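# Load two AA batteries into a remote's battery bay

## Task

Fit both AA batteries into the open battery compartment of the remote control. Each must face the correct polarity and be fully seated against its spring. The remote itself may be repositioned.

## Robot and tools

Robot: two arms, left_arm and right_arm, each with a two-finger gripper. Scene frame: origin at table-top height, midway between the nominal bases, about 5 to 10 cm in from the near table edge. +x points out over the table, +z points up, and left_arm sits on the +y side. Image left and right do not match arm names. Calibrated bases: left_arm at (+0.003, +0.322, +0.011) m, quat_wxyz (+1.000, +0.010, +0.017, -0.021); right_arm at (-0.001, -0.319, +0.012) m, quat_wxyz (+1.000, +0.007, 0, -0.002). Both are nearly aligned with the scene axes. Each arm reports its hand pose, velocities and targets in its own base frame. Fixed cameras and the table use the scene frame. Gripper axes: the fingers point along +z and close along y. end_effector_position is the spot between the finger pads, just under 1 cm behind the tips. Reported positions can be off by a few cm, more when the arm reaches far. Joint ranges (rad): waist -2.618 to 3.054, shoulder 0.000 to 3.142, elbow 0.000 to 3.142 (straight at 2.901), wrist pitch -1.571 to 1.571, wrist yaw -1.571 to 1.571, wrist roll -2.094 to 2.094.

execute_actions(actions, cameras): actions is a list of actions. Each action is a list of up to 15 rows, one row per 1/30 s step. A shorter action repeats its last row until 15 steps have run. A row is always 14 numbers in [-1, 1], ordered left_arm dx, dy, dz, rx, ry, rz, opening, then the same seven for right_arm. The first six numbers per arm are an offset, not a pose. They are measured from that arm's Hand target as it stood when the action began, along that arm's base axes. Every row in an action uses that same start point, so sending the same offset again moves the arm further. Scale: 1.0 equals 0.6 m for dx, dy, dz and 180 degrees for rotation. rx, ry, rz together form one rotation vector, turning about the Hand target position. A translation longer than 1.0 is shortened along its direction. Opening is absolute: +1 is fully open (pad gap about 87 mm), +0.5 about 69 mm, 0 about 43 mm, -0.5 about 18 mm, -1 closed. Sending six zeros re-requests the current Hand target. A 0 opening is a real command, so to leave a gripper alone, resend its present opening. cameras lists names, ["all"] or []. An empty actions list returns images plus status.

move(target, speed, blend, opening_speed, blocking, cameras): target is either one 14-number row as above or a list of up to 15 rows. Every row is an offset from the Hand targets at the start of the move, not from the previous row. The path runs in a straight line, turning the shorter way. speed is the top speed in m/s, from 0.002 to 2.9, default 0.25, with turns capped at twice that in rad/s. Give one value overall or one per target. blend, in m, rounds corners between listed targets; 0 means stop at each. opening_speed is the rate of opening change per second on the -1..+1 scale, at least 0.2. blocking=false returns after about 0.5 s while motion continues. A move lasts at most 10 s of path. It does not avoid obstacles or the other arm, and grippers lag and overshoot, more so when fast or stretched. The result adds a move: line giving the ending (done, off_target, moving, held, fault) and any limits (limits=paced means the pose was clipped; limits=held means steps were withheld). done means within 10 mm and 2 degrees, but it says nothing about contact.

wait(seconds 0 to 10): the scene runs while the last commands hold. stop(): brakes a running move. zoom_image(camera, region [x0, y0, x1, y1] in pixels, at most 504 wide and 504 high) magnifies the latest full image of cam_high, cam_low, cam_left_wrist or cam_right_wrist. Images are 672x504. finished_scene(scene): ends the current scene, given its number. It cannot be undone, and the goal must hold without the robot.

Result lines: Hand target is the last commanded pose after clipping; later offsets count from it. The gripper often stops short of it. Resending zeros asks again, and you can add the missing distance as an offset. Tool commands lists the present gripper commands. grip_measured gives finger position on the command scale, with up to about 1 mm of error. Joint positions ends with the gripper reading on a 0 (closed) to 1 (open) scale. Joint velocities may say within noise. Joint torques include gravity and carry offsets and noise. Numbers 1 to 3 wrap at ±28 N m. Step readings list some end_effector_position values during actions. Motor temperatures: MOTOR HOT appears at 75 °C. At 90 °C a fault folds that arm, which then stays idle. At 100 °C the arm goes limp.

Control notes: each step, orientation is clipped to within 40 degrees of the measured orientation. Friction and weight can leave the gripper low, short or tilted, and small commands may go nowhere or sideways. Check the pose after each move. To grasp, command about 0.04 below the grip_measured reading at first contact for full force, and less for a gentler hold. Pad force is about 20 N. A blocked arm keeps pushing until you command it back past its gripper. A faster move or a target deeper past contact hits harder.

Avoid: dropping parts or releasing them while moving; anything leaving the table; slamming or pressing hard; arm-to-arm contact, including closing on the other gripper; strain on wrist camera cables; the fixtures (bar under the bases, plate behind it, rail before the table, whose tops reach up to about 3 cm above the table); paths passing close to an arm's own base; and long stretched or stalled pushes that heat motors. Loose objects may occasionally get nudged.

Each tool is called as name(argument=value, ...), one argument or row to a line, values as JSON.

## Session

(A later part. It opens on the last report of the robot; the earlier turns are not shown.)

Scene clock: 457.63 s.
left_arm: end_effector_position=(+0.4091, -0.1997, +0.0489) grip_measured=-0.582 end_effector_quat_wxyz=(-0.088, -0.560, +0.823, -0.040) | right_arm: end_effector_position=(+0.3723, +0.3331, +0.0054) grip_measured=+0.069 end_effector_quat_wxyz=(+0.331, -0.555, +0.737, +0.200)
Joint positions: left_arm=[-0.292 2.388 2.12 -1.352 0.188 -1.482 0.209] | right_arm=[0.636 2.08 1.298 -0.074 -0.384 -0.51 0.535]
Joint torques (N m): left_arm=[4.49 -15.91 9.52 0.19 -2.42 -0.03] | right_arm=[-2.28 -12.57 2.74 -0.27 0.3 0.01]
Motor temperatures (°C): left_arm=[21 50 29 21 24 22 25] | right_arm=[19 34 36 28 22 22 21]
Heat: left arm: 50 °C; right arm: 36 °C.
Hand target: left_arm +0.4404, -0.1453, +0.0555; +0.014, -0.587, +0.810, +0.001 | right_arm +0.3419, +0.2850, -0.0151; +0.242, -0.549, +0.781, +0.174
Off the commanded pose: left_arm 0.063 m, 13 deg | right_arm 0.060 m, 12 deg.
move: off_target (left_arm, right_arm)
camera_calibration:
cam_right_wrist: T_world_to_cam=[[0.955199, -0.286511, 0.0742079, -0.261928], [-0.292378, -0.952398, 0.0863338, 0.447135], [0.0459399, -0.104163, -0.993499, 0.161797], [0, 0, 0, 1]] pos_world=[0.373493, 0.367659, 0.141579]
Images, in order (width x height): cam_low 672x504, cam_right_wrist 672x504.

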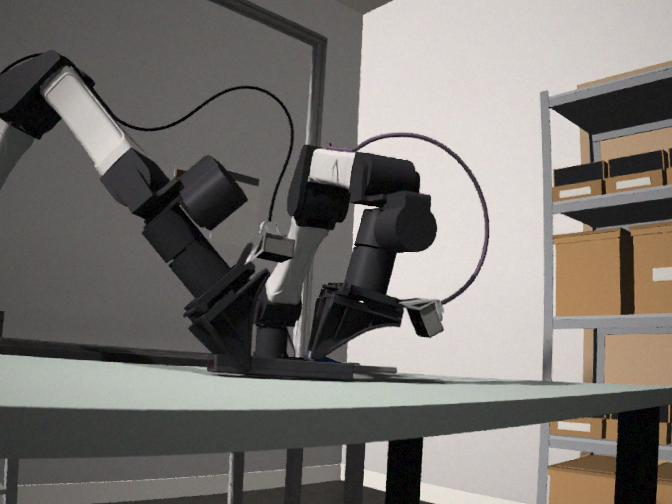

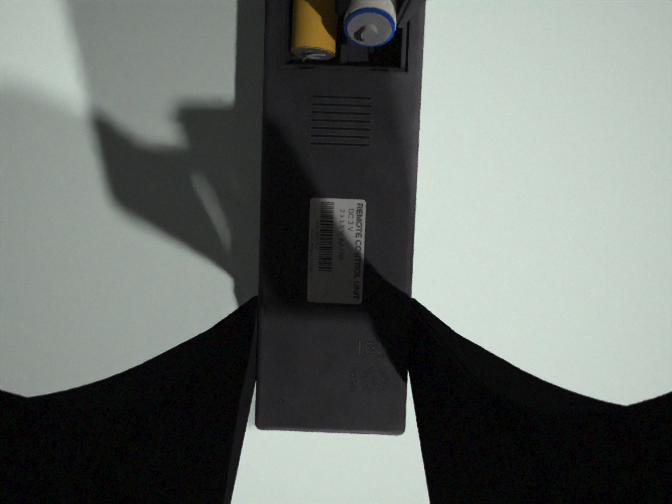

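move(
  target=[
    [0,0,-0.05,0,0,0,-0.66,0,0,0,0,0,0,0.0],
    [0,0,-0.08,0.03,-0.011,0,-0.66,0,0,0,0,0,0,0.0],
  ],
  speed=0.04,
  cameras=["cam_right_wrist","cam_low"],
)

zoom_image(
  camera="cam_low",
  region=[200, 330, 400, 400],
)

zoom_image(
  camera="cam_right_wrist",
  region=[236, 0, 476, 120],
)

Scene clock: 461.13 s.
left_arm: end_effector_position=(+0.4075, -0.2023, +0.0396) grip_measured=-0.582 end_effector_quat_wxyz=(-0.060, -0.558, +0.827, -0.029) | right_arm: end_effector_position=(+0.3713, +0.3323, +0.0042) grip_measured=+0.069 end_effector_quat_wxyz=(+0.329, -0.554, +0.738, +0.200)
Joint positions: left_arm=[-0.32 2.364 2.057 -1.291 0.13 -1.505 0.209] | right_arm=[0.636 2.08 1.295 -0.076 -0.384 -0.509 0.535]
Joint torques (N m): left_arm=[3.89 -11.18 3.22 1.07 -2.92 -0.1] | right_arm=[-2.06 -12.55 2.93 -0.26 0.28 0.01]
Heat: left arm: 51 °C; right arm: 35 °C.
Hand target: left_arm +0.4403, -0.1454, +0.0074; +0.055, -0.585, +0.809, +0.029 | right_arm +0.3418, +0.2850, -0.0151; +0.242, -0.549, +0.781, +0.174
Off the commanded pose: left_arm 0.073 m, 15 deg | right_arm 0.059 m, 12 deg.
move: off_target (left_arm, right_arm)
camera_calibration:
cam_right_wrist: T_world_to_cam=[[0.955302, -0.286819, 0.0716436, -0.261119], [-0.292569, -0.952016, 0.0898252, 0.446177], [0.0424423, -0.106771, -0.993377, 0.162728], [0, 0, 0, 1]] pos_world=[0.373078, 0.367248, 0.14028]
Images, in order (width x height): cam_low 672x504, cam_right_wrist 672x504.

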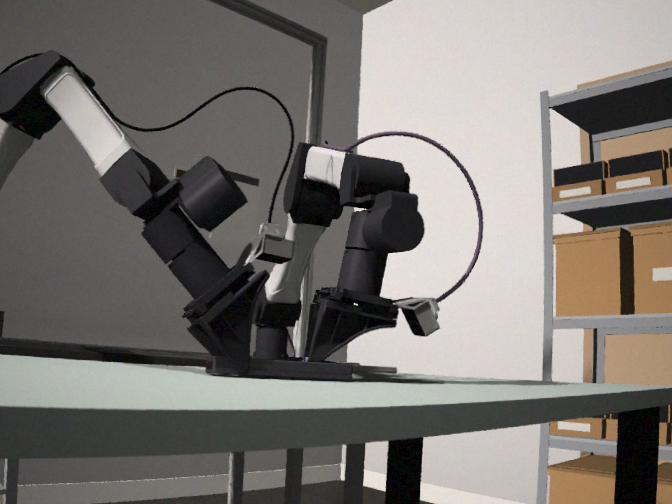

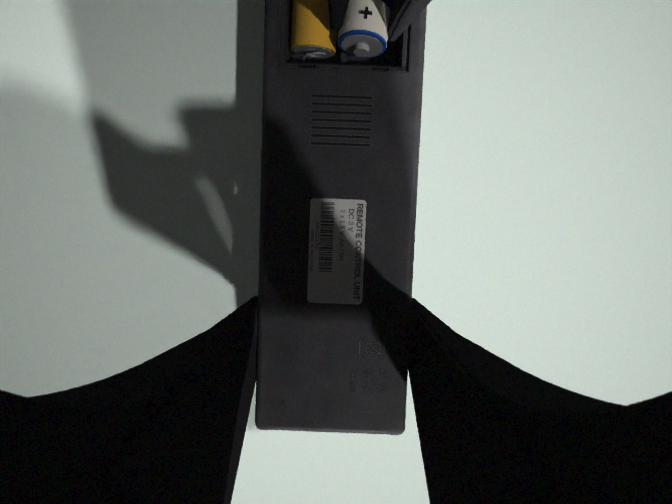

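Scaled by 2.520 from the camera's 672x504 image, which has a finer 960x720 frame.

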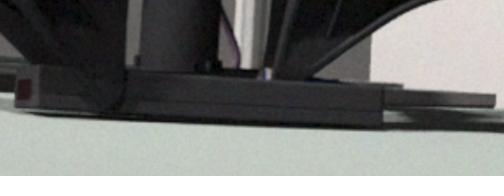

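Scaled by 2.100 from the camera's 672x504 image, which has a finer 960x720 frame.

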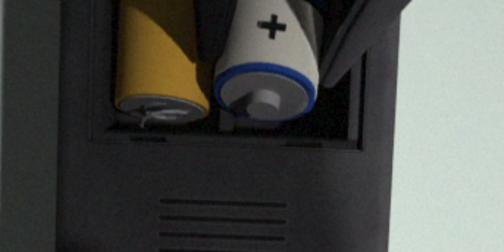

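move(
  target=[
    [0,0,-0.05,0.05,-0.018,0,-0.66,0,0,0,0,0,0,0.0],
  ],
  speed=0.05,
  cameras=["cam_right_wrist","cam_left_wrist"],
)

zoom_image(
  camera="cam_left_wrist",
  region=[236, 180, 436, 380],
)

zoom_image(
  camera="cam_right_wrist",
  region=[236, 0, 476, 120],
)

Scene clock: 464.60 s.
left_arm: end_effector_position=(+0.4068, -0.2052, +0.0360) grip_measured=-0.585 end_effector_quat_wxyz=(+0.009, -0.559, +0.829, -0.005) | right_arm: end_effector_position=(+0.3694, +0.3306, +0.0022) grip_measured=+0.069 end_effector_quat_wxyz=(+0.324, -0.547, +0.745, +0.202)
Joint positions: left_arm=[-0.38 2.312 1.984 -1.224 -0.011 -1.566 0.207] | right_arm=[0.635 2.08 1.292 -0.081 -0.382 -0.492 0.535]
Joint torques (N m): left_arm=[3.34 -5.5 1.2 1.37 -3.27 -0.09] | right_arm=[-2.14 -12.56 3.07 -0.2 0.27 -0.21]
Heat: left arm: 51 °C; right arm: 35 °C.
Hand target: left_arm +0.4403, -0.1454, -0.0226; +0.124, -0.580, +0.802, +0.076 | right_arm +0.3419, +0.2850, -0.0151; +0.242, -0.549, +0.781, +0.174
Off the commanded pose: left_arm 0.090 m, 17 deg | right_arm 0.056 m, 11 deg.
move: off_target (left_arm, right_arm)
camera_calibration:
cam_left_wrist: T_world_to_cam=[[0.926544, -0.376089, 0.00859275, -0.455768], [-0.25116, -0.601439, 0.758413, -0.0267101], [-0.280062, -0.704861, -0.651718, 0.140571], [0, 0, 0, 1]] pos_world=[0.454949, -0.0883906, 0.115786]
cam_right_wrist: T_world_to_cam=[[0.952017, -0.301065, 0.054995, -0.253668], [-0.305185, -0.947356, 0.0968405, 0.447187], [0.0229446, -0.108977, -0.993779, 0.168592], [0, 0, 0, 1]] pos_world=[0.374103, 0.365648, 0.138188]
Images, in order (width x height): cam_left_wrist 672x504, cam_right_wrist 672x504.

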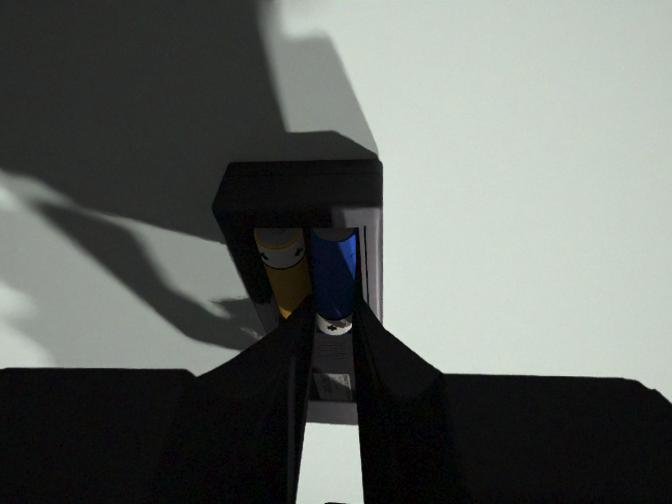

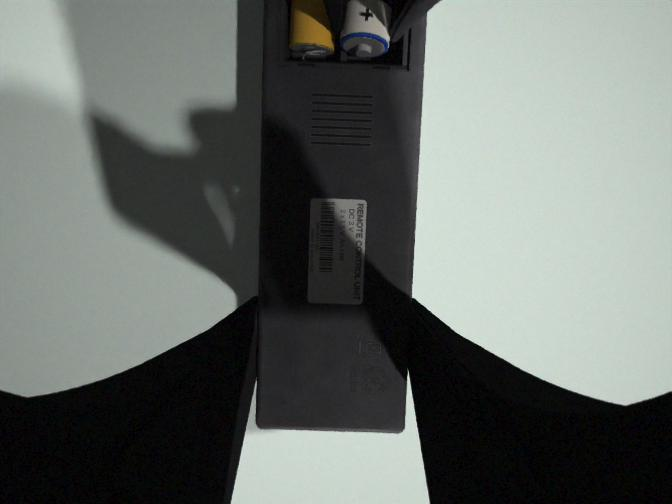

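Scaled by 2.520 from the camera's 672x504 image, which has a finer 960x720 frame.

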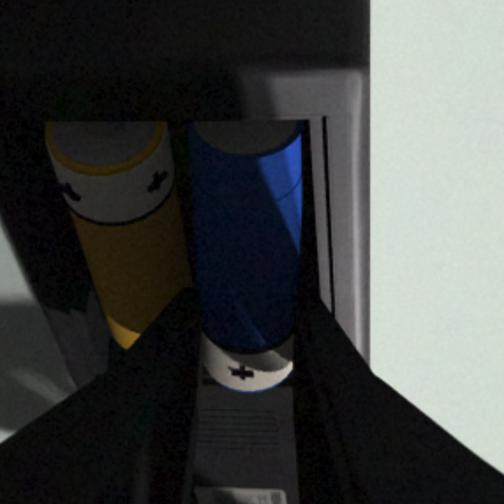

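Scaled by 2.100 from the camera's 672x504 image, which has a finer 960x720 frame.

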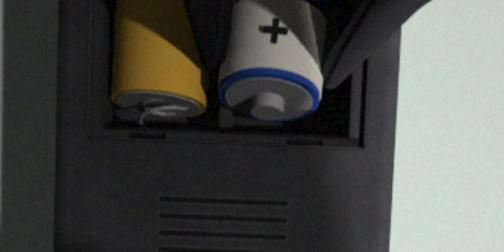

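move(
  target=[
    [-0.05,-0.07,0.07,-0.06,0.022,0,-0.66,0,0,0,0,0,0,0.0],
  ],
  speed=0.06,
  cameras=["cam_right_wrist"],
)

zoom_image(
  camera="cam_right_wrist",
  region=[236, 0, 476, 120],
)

Scene clock: 466.80 s.
left_arm: end_effector_position=(+0.4019, -0.2148, +0.0373) grip_measured=-0.585 end_effector_quat_wxyz=(-0.003, -0.569, +0.822, -0.018) | right_arm: end_effector_position=(+0.3656, +0.3238, +0.0018) grip_measured=+0.069 end_effector_quat_wxyz=(+0.310, -0.545, +0.752, +0.201)
Joint positions: left_arm=[-0.39 2.293 1.95 -1.2 0.024 -1.602 0.208] | right_arm=[0.628 2.07 1.292 -0.121 -0.382 -0.492 0.535]
Joint torques (N m): left_arm=[1.54 -11.38 3.14 0.63 -1.48 -0.11] | right_arm=[-1.76 -11.7 3.23 0.11 0.25 -0.23]
Heat: left arm: 50 °C; right arm: 35 °C.
Hand target: left_arm +0.4103, -0.1874, +0.0195; +0.041, -0.586, +0.809, +0.020 | right_arm +0.3418, +0.2850, -0.0151; +0.242, -0.549, +0.781, +0.174
Off the commanded pose: left_arm 0.034 m, 7 deg | right_arm 0.049 m, 9 deg.
move: off_target (left_arm, right_arm)
camera_calibration:
cam_right_wrist: T_world_to_cam=[[0.951167, -0.306423, 0.0372377, -0.249976], [-0.308671, -0.943426, 0.121119, 0.439531], [-0.00198268, -0.126699, -0.991939, 0.182399], [0, 0, 0, 1]] pos_world=[0.373801, 0.361177, 0.137001]
Images, in order (width x height): cam_right_wrist 672x504.

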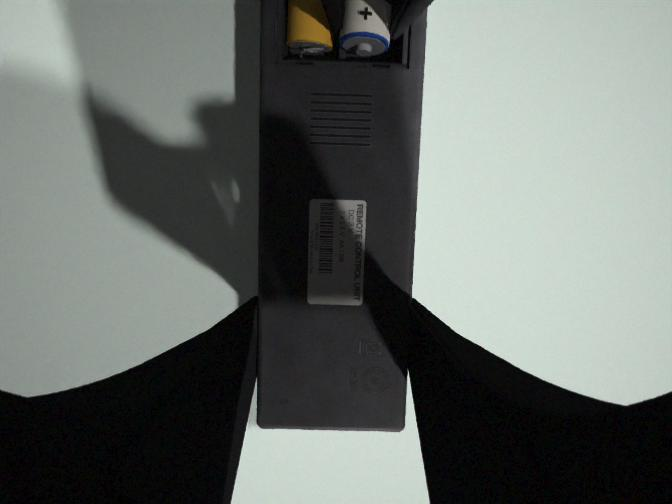

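Scaled by 2.100 from the camera's 672x504 image, which has a finer 960x720 frame.

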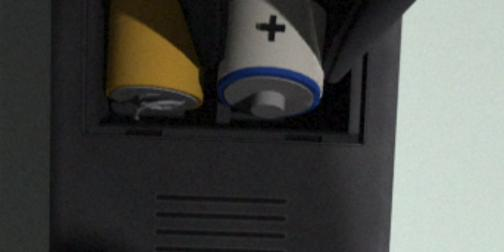

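move(
  target=[
    [0,0,-0.015,0,0,0,-0.66,0,0,0,0,0,0,0.0],
    [0,0,-0.015,0,0,0,-0.4,0,0,0,0,0,0,0.0],
  ],
  speed=0.06,
  opening_speed=0.3,
  cameras=["cam_right_wrist","cam_left_wrist"],
)

zoom_image(
  camera="cam_right_wrist",
  region=[236, 0, 476, 120],
)

Scene clock: 469.53 s.
left_arm: end_effector_position=(+0.4016, -0.2153, +0.0365) grip_measured=-0.557 end_effector_quat_wxyz=(-0.002, -0.571, +0.821, -0.022) | right_arm: end_effector_position=(+0.3654, +0.3233, +0.0016) grip_measured=+0.069 end_effector_quat_wxyz=(+0.309, -0.545, +0.753, +0.201)
Joint positions: left_arm=[-0.39 2.283 1.928 -1.181 0.027 -1.606 0.221] | right_arm=[0.627 2.07 1.292 -0.123 -0.382 -0.492 0.535]
Joint torques (N m): left_arm=[1.47 -9.74 2.73 0.73 -1.5 -0.07] | right_arm=[-1.55 -11.64 3.3 0.09 0.26 -0.23]
Heat: left arm: 50 °C; right arm: 36 °C.
Hand target: left_arm +0.4103, -0.1874, +0.0105; +0.041, -0.586, +0.809, +0.020 | right_arm +0.3419, +0.2850, -0.0151; +0.242, -0.549, +0.781, +0.174
Off the commanded pose: left_arm 0.039 m, 7 deg | right_arm 0.048 m, 9 deg.
move: off_target (left_arm, right_arm); target 2's new opening was sent with left_arm's hand 0.039 m and 7 deg from that target
camera_calibration:
cam_left_wrist: T_world_to_cam=[[0.937222, -0.347849, 0.0248314, -0.453505], [-0.234505, -0.57593, 0.783143, -0.0366263], [-0.258114, -0.739801, -0.621346, 0.114845], [0, 0, 0, 1]] pos_world=[0.446089, -0.093883, 0.111303]
cam_right_wrist: T_world_to_cam=[[0.951064, -0.306899, 0.035921, -0.249756], [-0.308972, -0.943162, 0.122404, 0.439152], [-0.00368613, -0.127512, -0.99183, 0.18298], [0, 0, 0, 1]] pos_world=[0.373894, 0.360873, 0.136702]
Images, in order (width x height): cam_left_wrist 672x504, cam_right_wrist 672x504.

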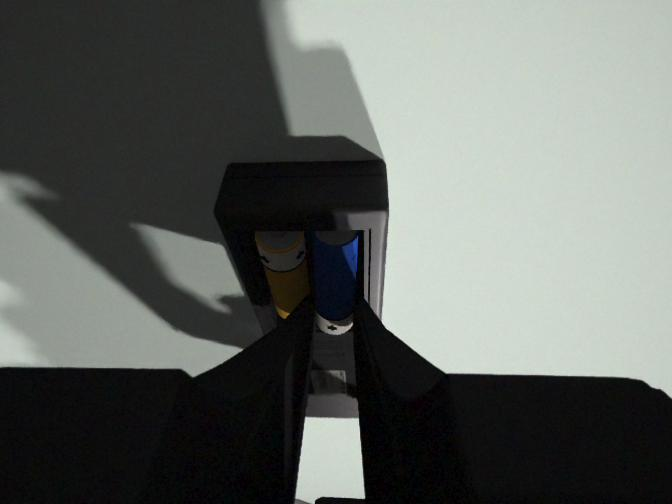

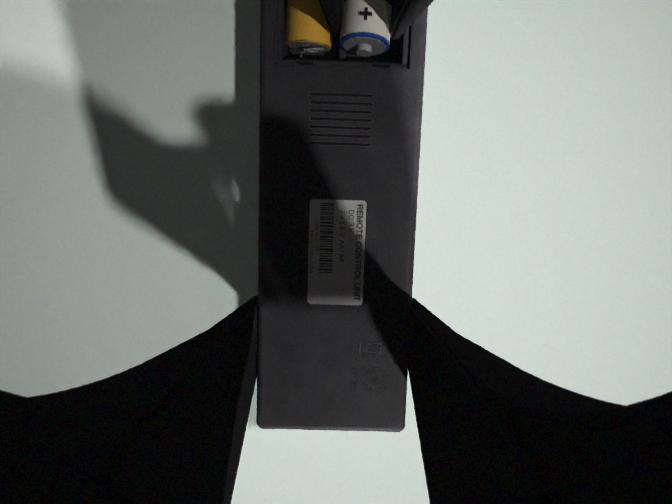

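Scaled by 2.100 from the camera's 672x504 image, which has a finer 960x720 frame.

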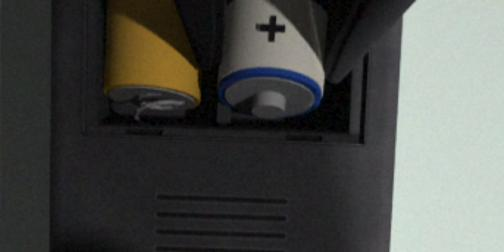

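move(
  target=[
    [-0.014,-0.045,0.06,0,0,0,-0.5,0,0,0,0,0,0,0.0],
    [-0.014,-0.045,0.12,0,0,0,-0.5,0,0,0,0,0,0,0.0],
  ],
  speed=0.05,
  cameras=["cam_right_wrist","cam_left_wrist","cam_low"],
)

zoom_image(
  camera="cam_right_wrist",
  region=[236, 0, 476, 120],
)

zoom_image(
  camera="cam_left_wrist",
  region=[236, 150, 436, 350],
)

Scene clock: 472.90 s.
left_arm: end_effector_position=(+0.4003, -0.2137, +0.0784) grip_measured=-0.500 end_effector_quat_wxyz=(+0.036, -0.581, +0.813, +0.017) | right_arm: end_effector_position=(+0.3605, +0.3113, +0.0014) grip_measured=+0.069 end_effector_quat_wxyz=(+0.293, -0.550, +0.759, +0.192)
Joint positions: left_arm=[-0.43 2.299 2.139 -1.405 -0.08 -1.672 0.25] | right_arm=[0.618 2.051 1.285 -0.18 -0.372 -0.514 0.534]
Joint torques (N m): left_arm=[-0.42 -11.38 9.8 0.05 -0.31 -0.08] | right_arm=[-0.88 -10.11 3.77 0.57 0.15 -0.01]
Heat: left arm: 50 °C; right arm: 36 °C.
Hand target: left_arm +0.4019, -0.2145, +0.0826; +0.041, -0.586, +0.809, +0.020 | right_arm +0.3418, +0.2850, -0.0152; +0.242, -0.549, +0.781, +0.174
Off the commanded pose: left_arm 0.004 m, 1 deg | right_arm 0.036 m, 7 deg.
move: off_target (right_arm)
camera_calibration:
cam_left_wrist: T_world_to_cam=[[0.946307, -0.32324, 0.00444556, -0.449601], [-0.229812, -0.662991, 0.712481, -0.0837229], [-0.227355, -0.675247, -0.701677, 0.149448], [0, 0, 0, 1]] pos_world=[0.440198, -0.0999223, 0.166514]
cam_right_wrist: T_world_to_cam=[[0.952088, -0.304203, 0.0314306, -0.249921], [-0.305171, -0.938322, 0.162552, 0.423413], [-0.0199568, -0.164355, -0.986199, 0.19863], [0, 0, 0, 1]] pos_world=[0.371124, 0.353916, 0.134917]
Images, in order (width x height): cam_low 672x504, cam_left_wrist 672x504, cam_right_wrist 672x504.

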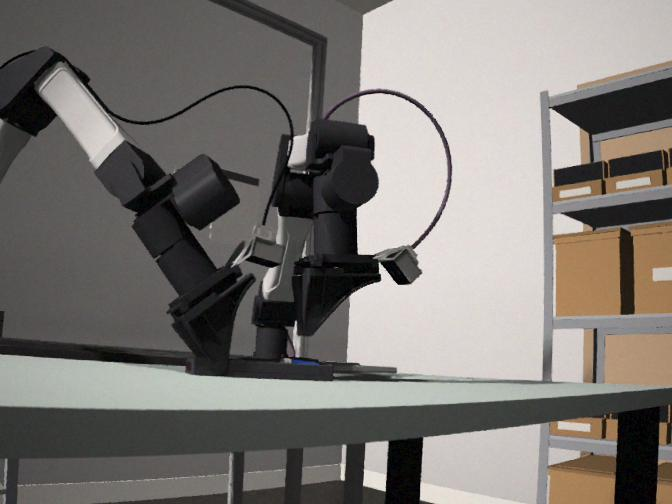

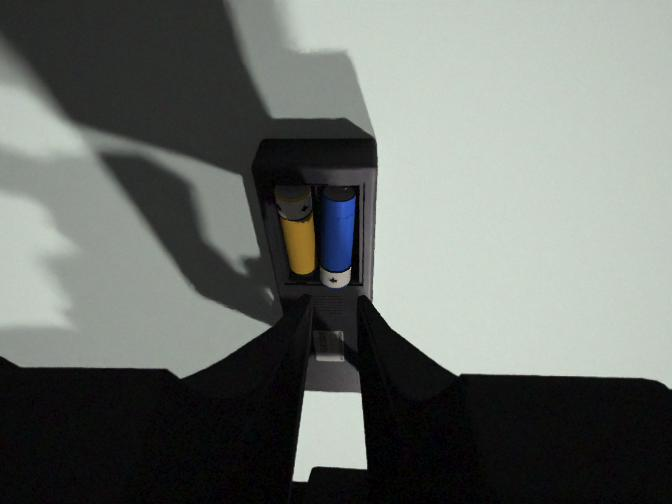

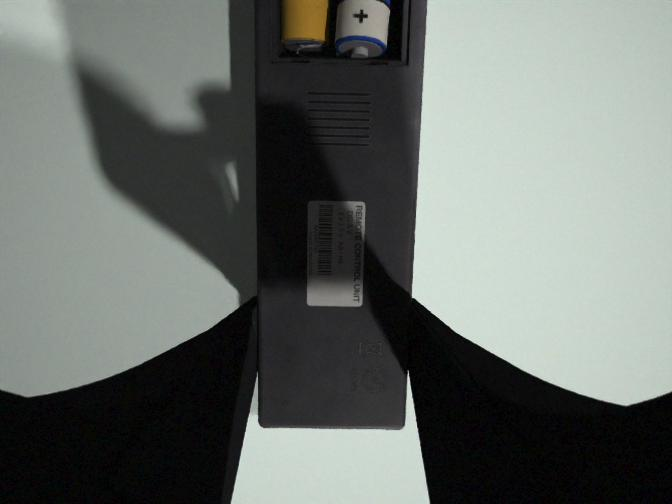

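Scaled by 2.100 from the camera's 672x504 image, which has a finer 960x720 frame.

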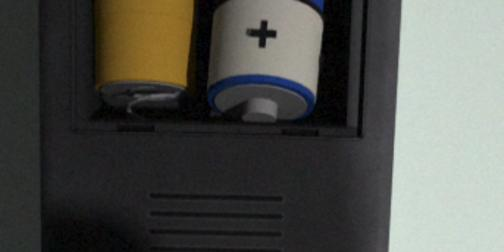

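Scaled by 2.520 from the camera's 672x504 image, which has a finer 960x720 frame.

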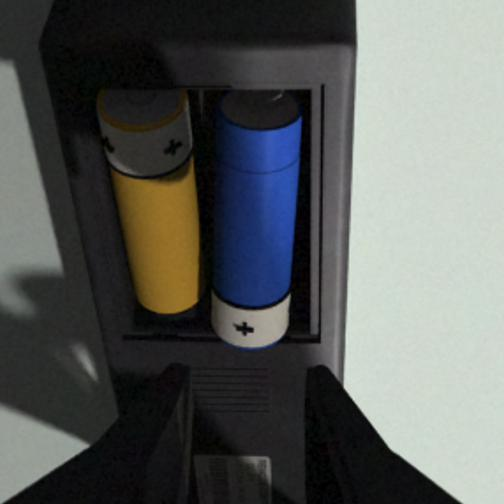

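move(
  target=[
    [-0.017,-0.049,0,-0.026,0.009,0,-1,0,0,0,0,0,0,0.0],
    [-0.017,-0.049,-0.06,-0.026,0.009,0,-1,0,0,0,0,0,0,0.0],
  ],
  speed=0.08,
  cameras=["cam_right_wrist","cam_left_wrist"],
)

zoom_image(
  camera="cam_left_wrist",
  region=[236, 150, 436, 350],
)

zoom_image(
  camera="cam_right_wrist",
  region=[236, 0, 476, 120],
)

Scene clock: 475.77 s.
left_arm: end_effector_position=(+0.3934, -0.2429, +0.0517) grip_measured=-0.962 end_effector_quat_wxyz=(+0.010, -0.581, +0.814, -0.008) | right_arm: end_effector_position=(+0.3605, +0.3113, +0.0014) grip_measured=+0.069 end_effector_quat_wxyz=(+0.293, -0.550, +0.759, +0.192)
Joint positions: left_arm=[-0.468 2.306 2.035 -1.276 -0.011 -1.708 0.019] | right_arm=[0.618 2.051 1.285 -0.18 -0.372 -0.514 0.534]
Joint torques (N m): left_arm=[-0.14 -11.78 5.49 0.39 -0.07 -0.05] | right_arm=[-0.85 -10.14 3.82 0.56 0.18 0]
Heat: left arm: 50 °C; right arm: 37 °C.
Hand target: left_arm +0.3917, -0.2438, +0.0465; +0.006, -0.587, +0.810, -0.005 | right_arm +0.3418, +0.2850, -0.0152; +0.242, -0.549, +0.781, +0.174
Off the commanded pose: left_arm 0.006 m, 1 deg | right_arm 0.036 m, 7 deg.
move: off_target (right_arm)
camera_calibration:
cam_left_wrist: T_world_to_cam=[[0.945356, -0.325703, 0.0148448, -0.453072], [-0.222225, -0.610358, 0.760315, -0.0783595], [-0.238576, -0.722067, -0.649384, 0.0999019], [0, 0, 0, 1]] pos_world=[0.434735, -0.123258, 0.131178]
cam_right_wrist: T_world_to_cam=[[0.952088, -0.304203, 0.0314306, -0.249921], [-0.305171, -0.938322, 0.162552, 0.423413], [-0.0199568, -0.164355, -0.986199, 0.19863], [0, 0, 0, 1]] pos_world=[0.371124, 0.353916, 0.134917]
Images, in order (width x height): cam_left_wrist 672x504, cam_right_wrist 672x504.

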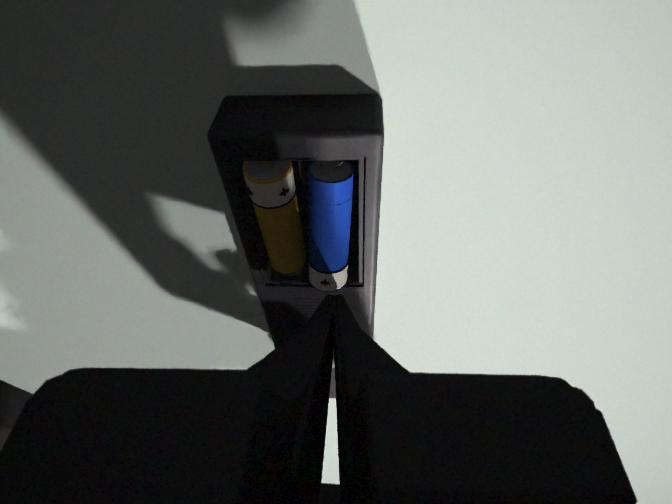

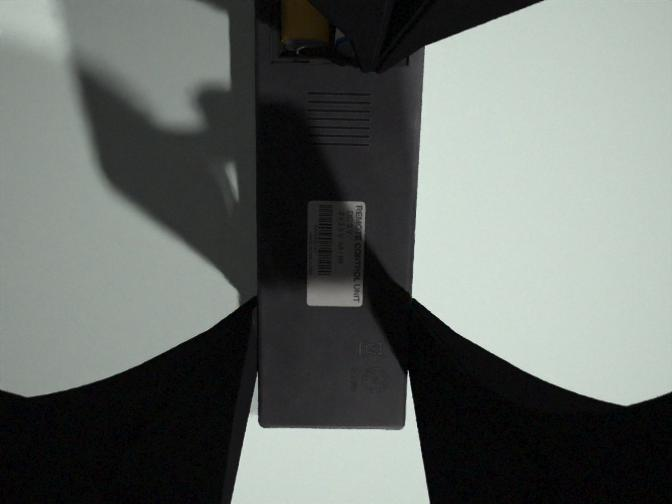

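Scaled by 2.520 from the camera's 672x504 image, which has a finer 960x720 frame.

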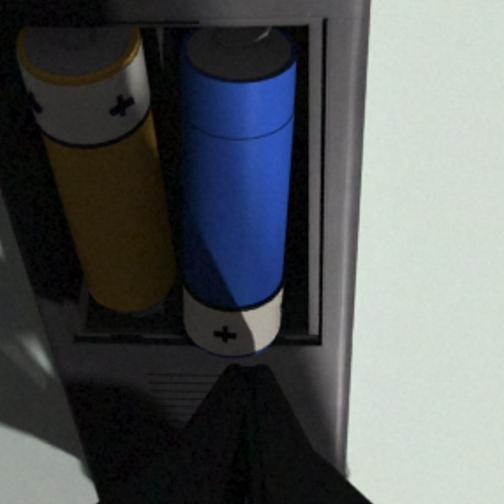

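Scaled by 2.100 from the camera's 672x504 image, which has a finer 960x720 frame.

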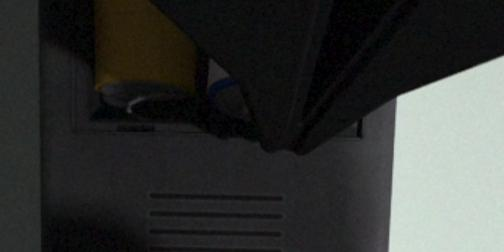

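move(
  target=[
    [0.0035,0.025,0.01,0,0,0,-1,0,0,0,0,0,0,0.0],
    [0.0035,0.025,-0.02,0,0,0,-1,0,0,0,0,0,0,0.0],
  ],
  speed=0.06,
  cameras=["cam_right_wrist","cam_left_wrist"],
)

zoom_image(
  camera="cam_left_wrist",
  region=[236, 150, 436, 350],
)

zoom_image(
  camera="cam_right_wrist",
  region=[236, 0, 476, 120],
)

Scene clock: 477.90 s.
left_arm: end_effector_position=(+0.3948, -0.2343, +0.0471) grip_measured=-0.962 end_effector_quat_wxyz=(-0.001, -0.588, +0.809, -0.016) | right_arm: end_effector_position=(+0.3605, +0.3113, +0.0014) grip_measured=+0.069 end_effector_quat_wxyz=(+0.293, -0.550, +0.759, +0.192)
Joint positions: left_arm=[-0.439 2.287 1.979 -1.236 0.017 -1.697 0.019] | right_arm=[0.618 2.051 1.285 -0.18 -0.372 -0.514 0.534]
Joint torques (N m): left_arm=[0.1 -11.51 3.28 0.65 -0.39 0.12] | right_arm=[-0.9 -9.99 3.67 0.56 0.13 -0.02]
Heat: left arm: 50 °C; right arm: 37 °C.
Hand target: left_arm +0.3938, -0.2287, +0.0345; +0.005, -0.587, +0.810, -0.005 | right_arm +0.3418, +0.2850, -0.0152; +0.242, -0.549, +0.781, +0.174
Off the commanded pose: left_arm 0.014 m, 1 deg | right_arm 0.036 m, 7 deg.
move: off_target (left_arm, right_arm)
camera_calibration:
cam_left_wrist: T_world_to_cam=[[0.951069, -0.308605, 0.0151628, -0.44978], [-0.205131, -0.593959, 0.777904, -0.0730662], [-0.231059, -0.742951, -0.628201, 0.0945009], [0, 0, 0, 1]] pos_world=[0.434619, -0.111993, 0.123024]
cam_right_wrist: T_world_to_cam=[[0.952088, -0.304203, 0.0314306, -0.249921], [-0.305171, -0.938322, 0.162552, 0.423413], [-0.0199568, -0.164355, -0.986199, 0.19863], [0, 0, 0, 1]] pos_world=[0.371124, 0.353916, 0.134917]
Images, in order (width x height): cam_left_wrist 672x504, cam_right_wrist 672x504.

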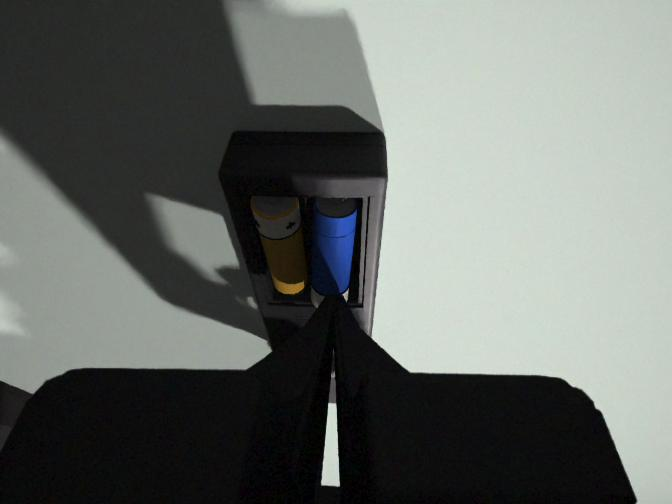

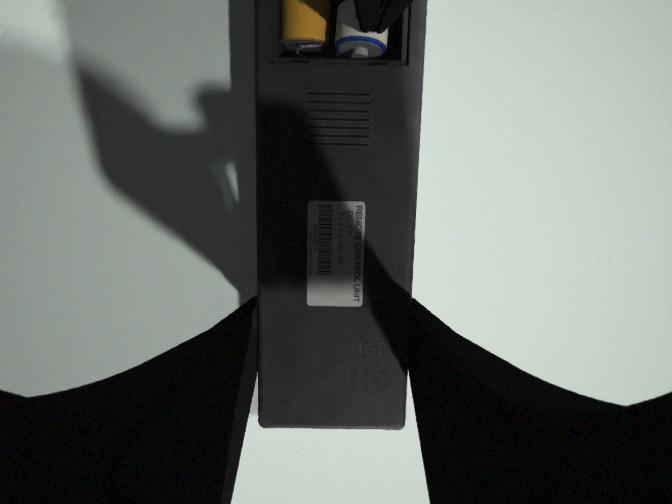

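Scaled by 2.520 from the camera's 672x504 image, which has a finer 960x720 frame.

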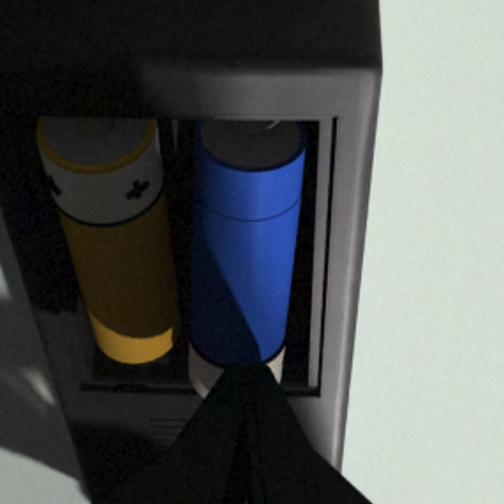

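Scaled by 2.100 from the camera's 672x504 image, which has a finer 960x720 frame.

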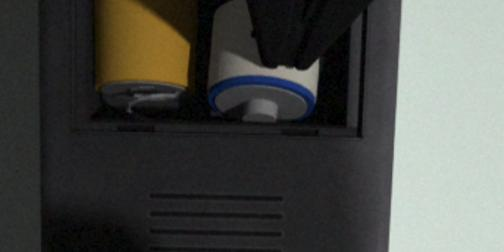

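move(
  target=[
    [-0.008,-0.007,0.0,0,0,0,-1,0,0,0,0,0,0,0.0],
    [-0.008,-0.007,-0.04,0,0,0,-1,0,0,0,0,0,0,0.0],
    [-0.008,-0.007,-0.07,0,0,0,-1,0,0,0,0,0,0,0.0],
  ],
  speed=0.05,
  cameras=["cam_right_wrist","cam_low"],
)

zoom_image(
  camera="cam_low",
  region=[180, 330, 360, 400],
)

zoom_image(
  camera="cam_right_wrist",
  region=[236, 0, 476, 120],
)

Scene clock: 480.50 s.
left_arm: end_effector_position=(+0.4007, -0.2370, +0.0398) grip_measured=-0.962 end_effector_quat_wxyz=(+0.018, -0.588, +0.808, -0.049) | right_arm: end_effector_position=(+0.3601, +0.3110, +0.0016) grip_measured=+0.068 end_effector_quat_wxyz=(+0.292, -0.550, +0.758, +0.191)
Joint positions: left_arm=[-0.439 2.236 1.858 -1.091 0.016 -1.698 0.019] | right_arm=[0.618 2.05 1.285 -0.183 -0.372 -0.516 0.534]
Joint torques (N m): left_arm=[-0.92 -5.27 0.96 0.91 -0.39 0.04] | right_arm=[-0.84 -9.96 3.74 0.59 0.2 0.01]
Heat: left arm: 50 °C; right arm: 38 °C.
Hand target: left_arm +0.3890, -0.2329, -0.0075; +0.006, -0.587, +0.810, -0.005 | right_arm +0.3418, +0.2850, -0.0151; +0.242, -0.549, +0.781, +0.174
Off the commanded pose: left_arm 0.049 m, 5 deg | right_arm 0.036 m, 7 deg.
move: off_target (left_arm, right_arm)
camera_calibration:
cam_right_wrist: T_world_to_cam=[[0.952462, -0.303044, 0.0313198, -0.250233], [-0.303977, -0.938433, 0.164135, 0.422493], [-0.0203486, -0.165853, -0.985941, 0.199329], [0, 0, 0, 1]] pos_world=[0.370822, 0.353709, 0.135018]
Images, in order (width x height): cam_low 672x504, cam_right_wrist 672x504.

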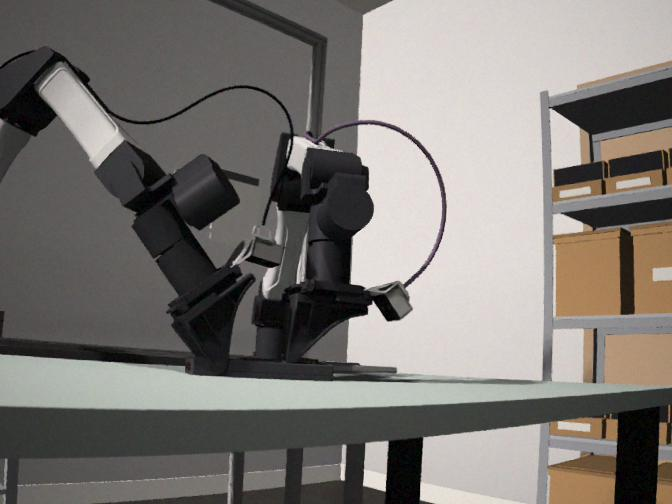

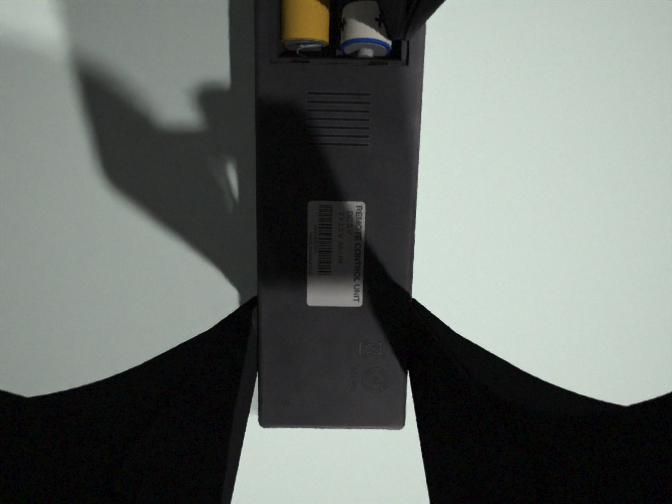

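Scaled by 2.800 from the camera's 672x504 image, which has a finer 960x720 frame.

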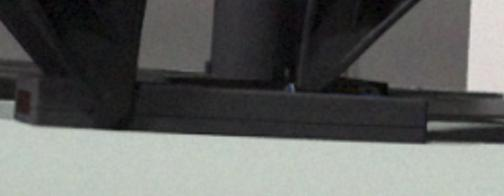

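Scaled by 2.100 from the camera's 672x504 image, which has a finer 960x720 frame.

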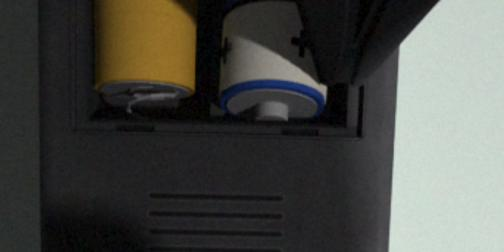

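move(
  target=[
    [0,0,0.1,0,0,0,-1,0,0,0,0,0,0,0.0],
    [-0.002,0.0,0.1,0,0,0,-1,0,0,0,0,0,0,0.0],
  ],
  speed=0.08,
  cameras=["cam_right_wrist","cam_left_wrist"],
)

zoom_image(
  camera="cam_left_wrist",
  region=[236, 150, 436, 350],
)

zoom_image(
  camera="cam_right_wrist",
  region=[236, 0, 476, 120],
)

Scene clock: 482.57 s.
left_arm: end_effector_position=(+0.3867, -0.2320, +0.0483) grip_measured=-0.962 end_effector_quat_wxyz=(+0.001, -0.586, +0.811, -0.007) | right_arm: end_effector_position=(+0.3598, +0.3108, +0.0014) grip_measured=+0.068 end_effector_quat_wxyz=(+0.291, -0.551, +0.759, +0.191)
Joint positions: left_arm=[-0.446 2.264 1.948 -1.241 0.006 -1.698 0.019] | right_arm=[0.618 2.05 1.285 -0.185 -0.372 -0.516 0.534]
Joint torques (N m): left_arm=[-0.43 -11.62 9.06 0.1 -0.24 -0.01] | right_arm=[-0.85 -9.98 3.59 0.6 0.13 0.03]
Heat: left arm: 50 °C; right arm: 38 °C.
Hand target: left_arm +0.3878, -0.2330, +0.0525; +0.006, -0.587, +0.810, -0.005 | right_arm +0.3418, +0.2850, -0.0151; +0.242, -0.549, +0.781, +0.174
Off the commanded pose: left_arm 0.004 m, 1 deg | right_arm 0.035 m, 6 deg.
move: off_target (right_arm)
camera_calibration:
cam_left_wrist: T_world_to_cam=[[0.949191, -0.314678, 0.00365498, -0.441539], [-0.203464, -0.604783, 0.769961, -0.0770599], [-0.24008, -0.731584, -0.638081, 0.10172], [0, 0, 0, 1]] pos_world=[0.427847, -0.11113, 0.125853]
cam_right_wrist: T_world_to_cam=[[0.952669, -0.30246, 0.0306602, -0.250225], [-0.30326, -0.938393, 0.165686, 0.421985], [-0.021342, -0.167142, -0.985702, 0.199821], [0, 0, 0, 1]] pos_world=[0.370617, 0.353704, 0.134719]
Images, in order (width x height): cam_left_wrist 672x504, cam_right_wrist 672x504.

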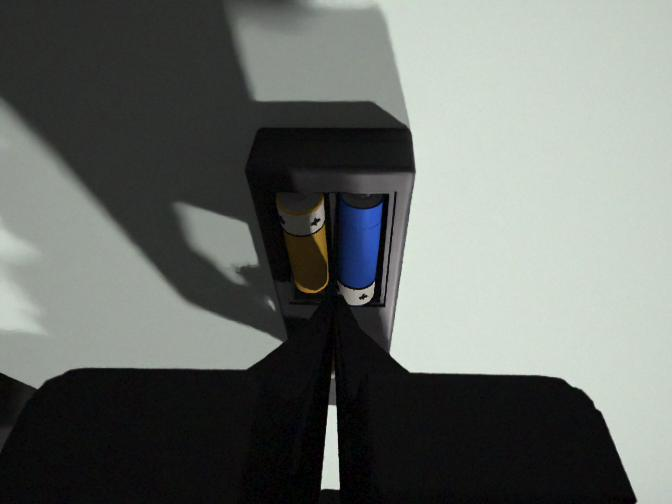

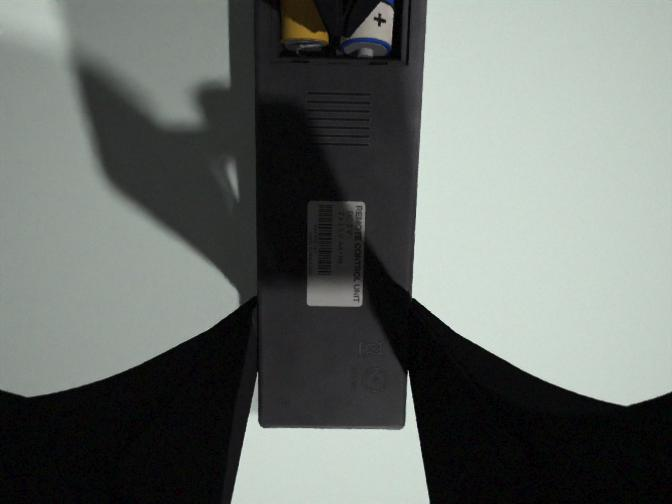

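Scaled by 2.520 from the camera's 672x504 image, which has a finer 960x720 frame.

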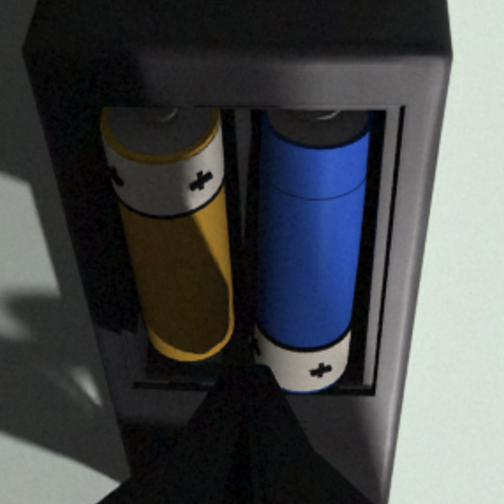

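Scaled by 2.100 from the camera's 672x504 image, which has a finer 960x720 frame.

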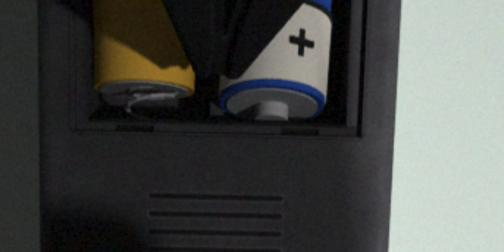

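move(
  target=[
    [0.0125,0.001,0.0,0,0,0,-1,0,0,0,0,0,0,0.0],
  ],
  speed=0.05,
  cameras=["cam_right_wrist","cam_left_wrist"],
)

zoom_image(
  camera="cam_left_wrist",
  region=[236, 150, 436, 350],
)

zoom_image(
  camera="cam_right_wrist",
  region=[236, 0, 476, 120],
)

Scene clock: 483.93 s.
left_arm: end_effector_position=(+0.3919, -0.2345, +0.0489) grip_measured=-0.962 end_effector_quat_wxyz=(+0.001, -0.586, +0.811, -0.008) | right_arm: end_effector_position=(+0.3598, +0.3108, +0.0014) grip_measured=+0.068 end_effector_quat_wxyz=(+0.291, -0.551, +0.759, +0.191)
Joint positions: left_arm=[-0.446 2.29 1.993 -1.259 0.006 -1.698 0.019] | right_arm=[0.618 2.05 1.285 -0.185 -0.372 -0.516 0.534]
Joint torques (N m): left_arm=[0.25 -11.22 9.81 0.06 -0.25 0.09] | right_arm=[-0.85 -9.92 3.7 0.63 0.12 0.03]
Motor temperatures (°C): left_arm=[21 50 28 21 23 22 24] | right_arm=[19 39 35 27 22 22 22]
Heat: left arm: 50 °C; right arm: 39 °C.
Hand target: left_arm +0.3953, -0.2324, +0.0525; +0.006, -0.587, +0.810, -0.005 | right_arm +0.3418, +0.2850, -0.0151; +0.242, -0.549, +0.781, +0.174
Off the commanded pose: left_arm 0.005 m, 1 deg | right_arm 0.035 m, 7 deg.
move: off_target (right_arm)
camera_calibration:
cam_left_wrist: T_world_to_cam=[[0.9492, -0.314637, 0.00479639, -0.447277], [-0.204244, -0.604426, 0.770035, -0.0774895], [-0.239382, -0.731897, -0.637983, 0.101158], [0, 0, 0, 1]] pos_world=[0.432944, -0.113529, 0.126352]
cam_right_wrist: T_world_to_cam=[[0.952669, -0.30246, 0.0306602, -0.250225], [-0.30326, -0.938393, 0.165686, 0.421985], [-0.021342, -0.167142, -0.985702, 0.199821], [0, 0, 0, 1]] pos_world=[0.370617, 0.353704, 0.134719]
Images, in order (width x height): cam_left_wrist 672x504, cam_right_wrist 672x504.

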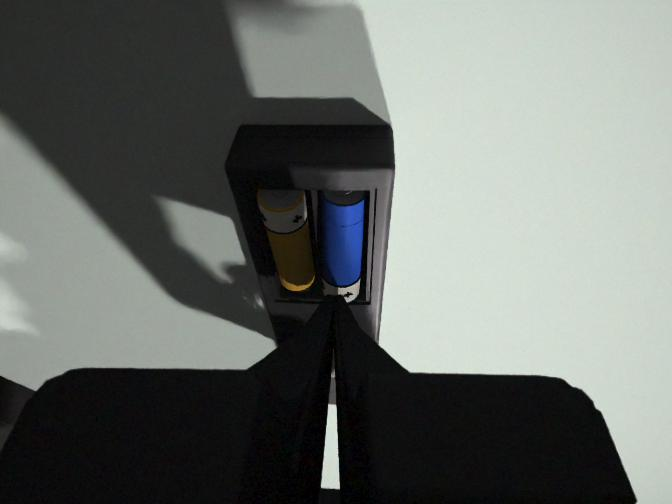

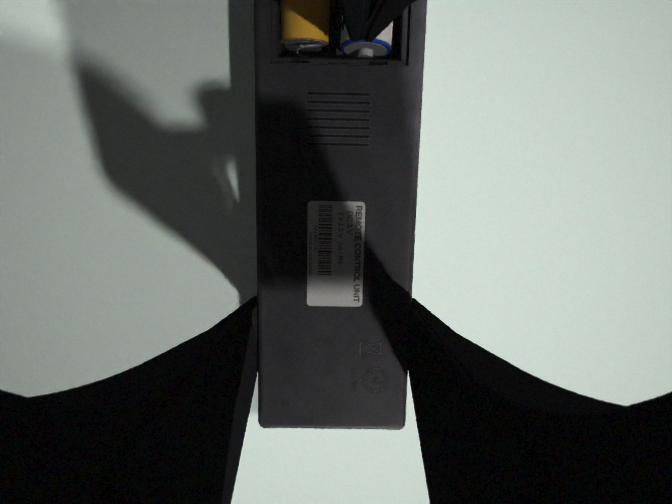

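Scaled by 2.520 from the camera's 672x504 image, which has a finer 960x720 frame.

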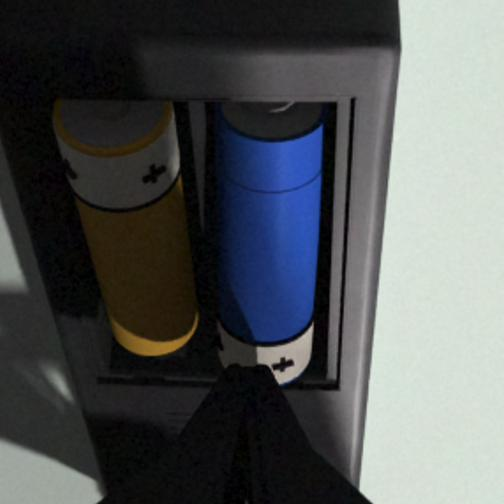

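Scaled by 2.100 from the camera's 672x504 image, which has a finer 960x720 frame.

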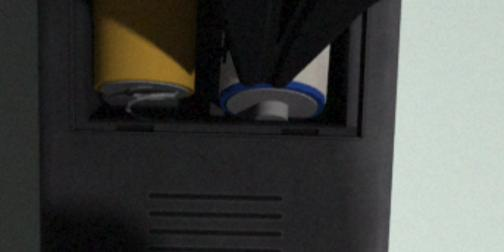

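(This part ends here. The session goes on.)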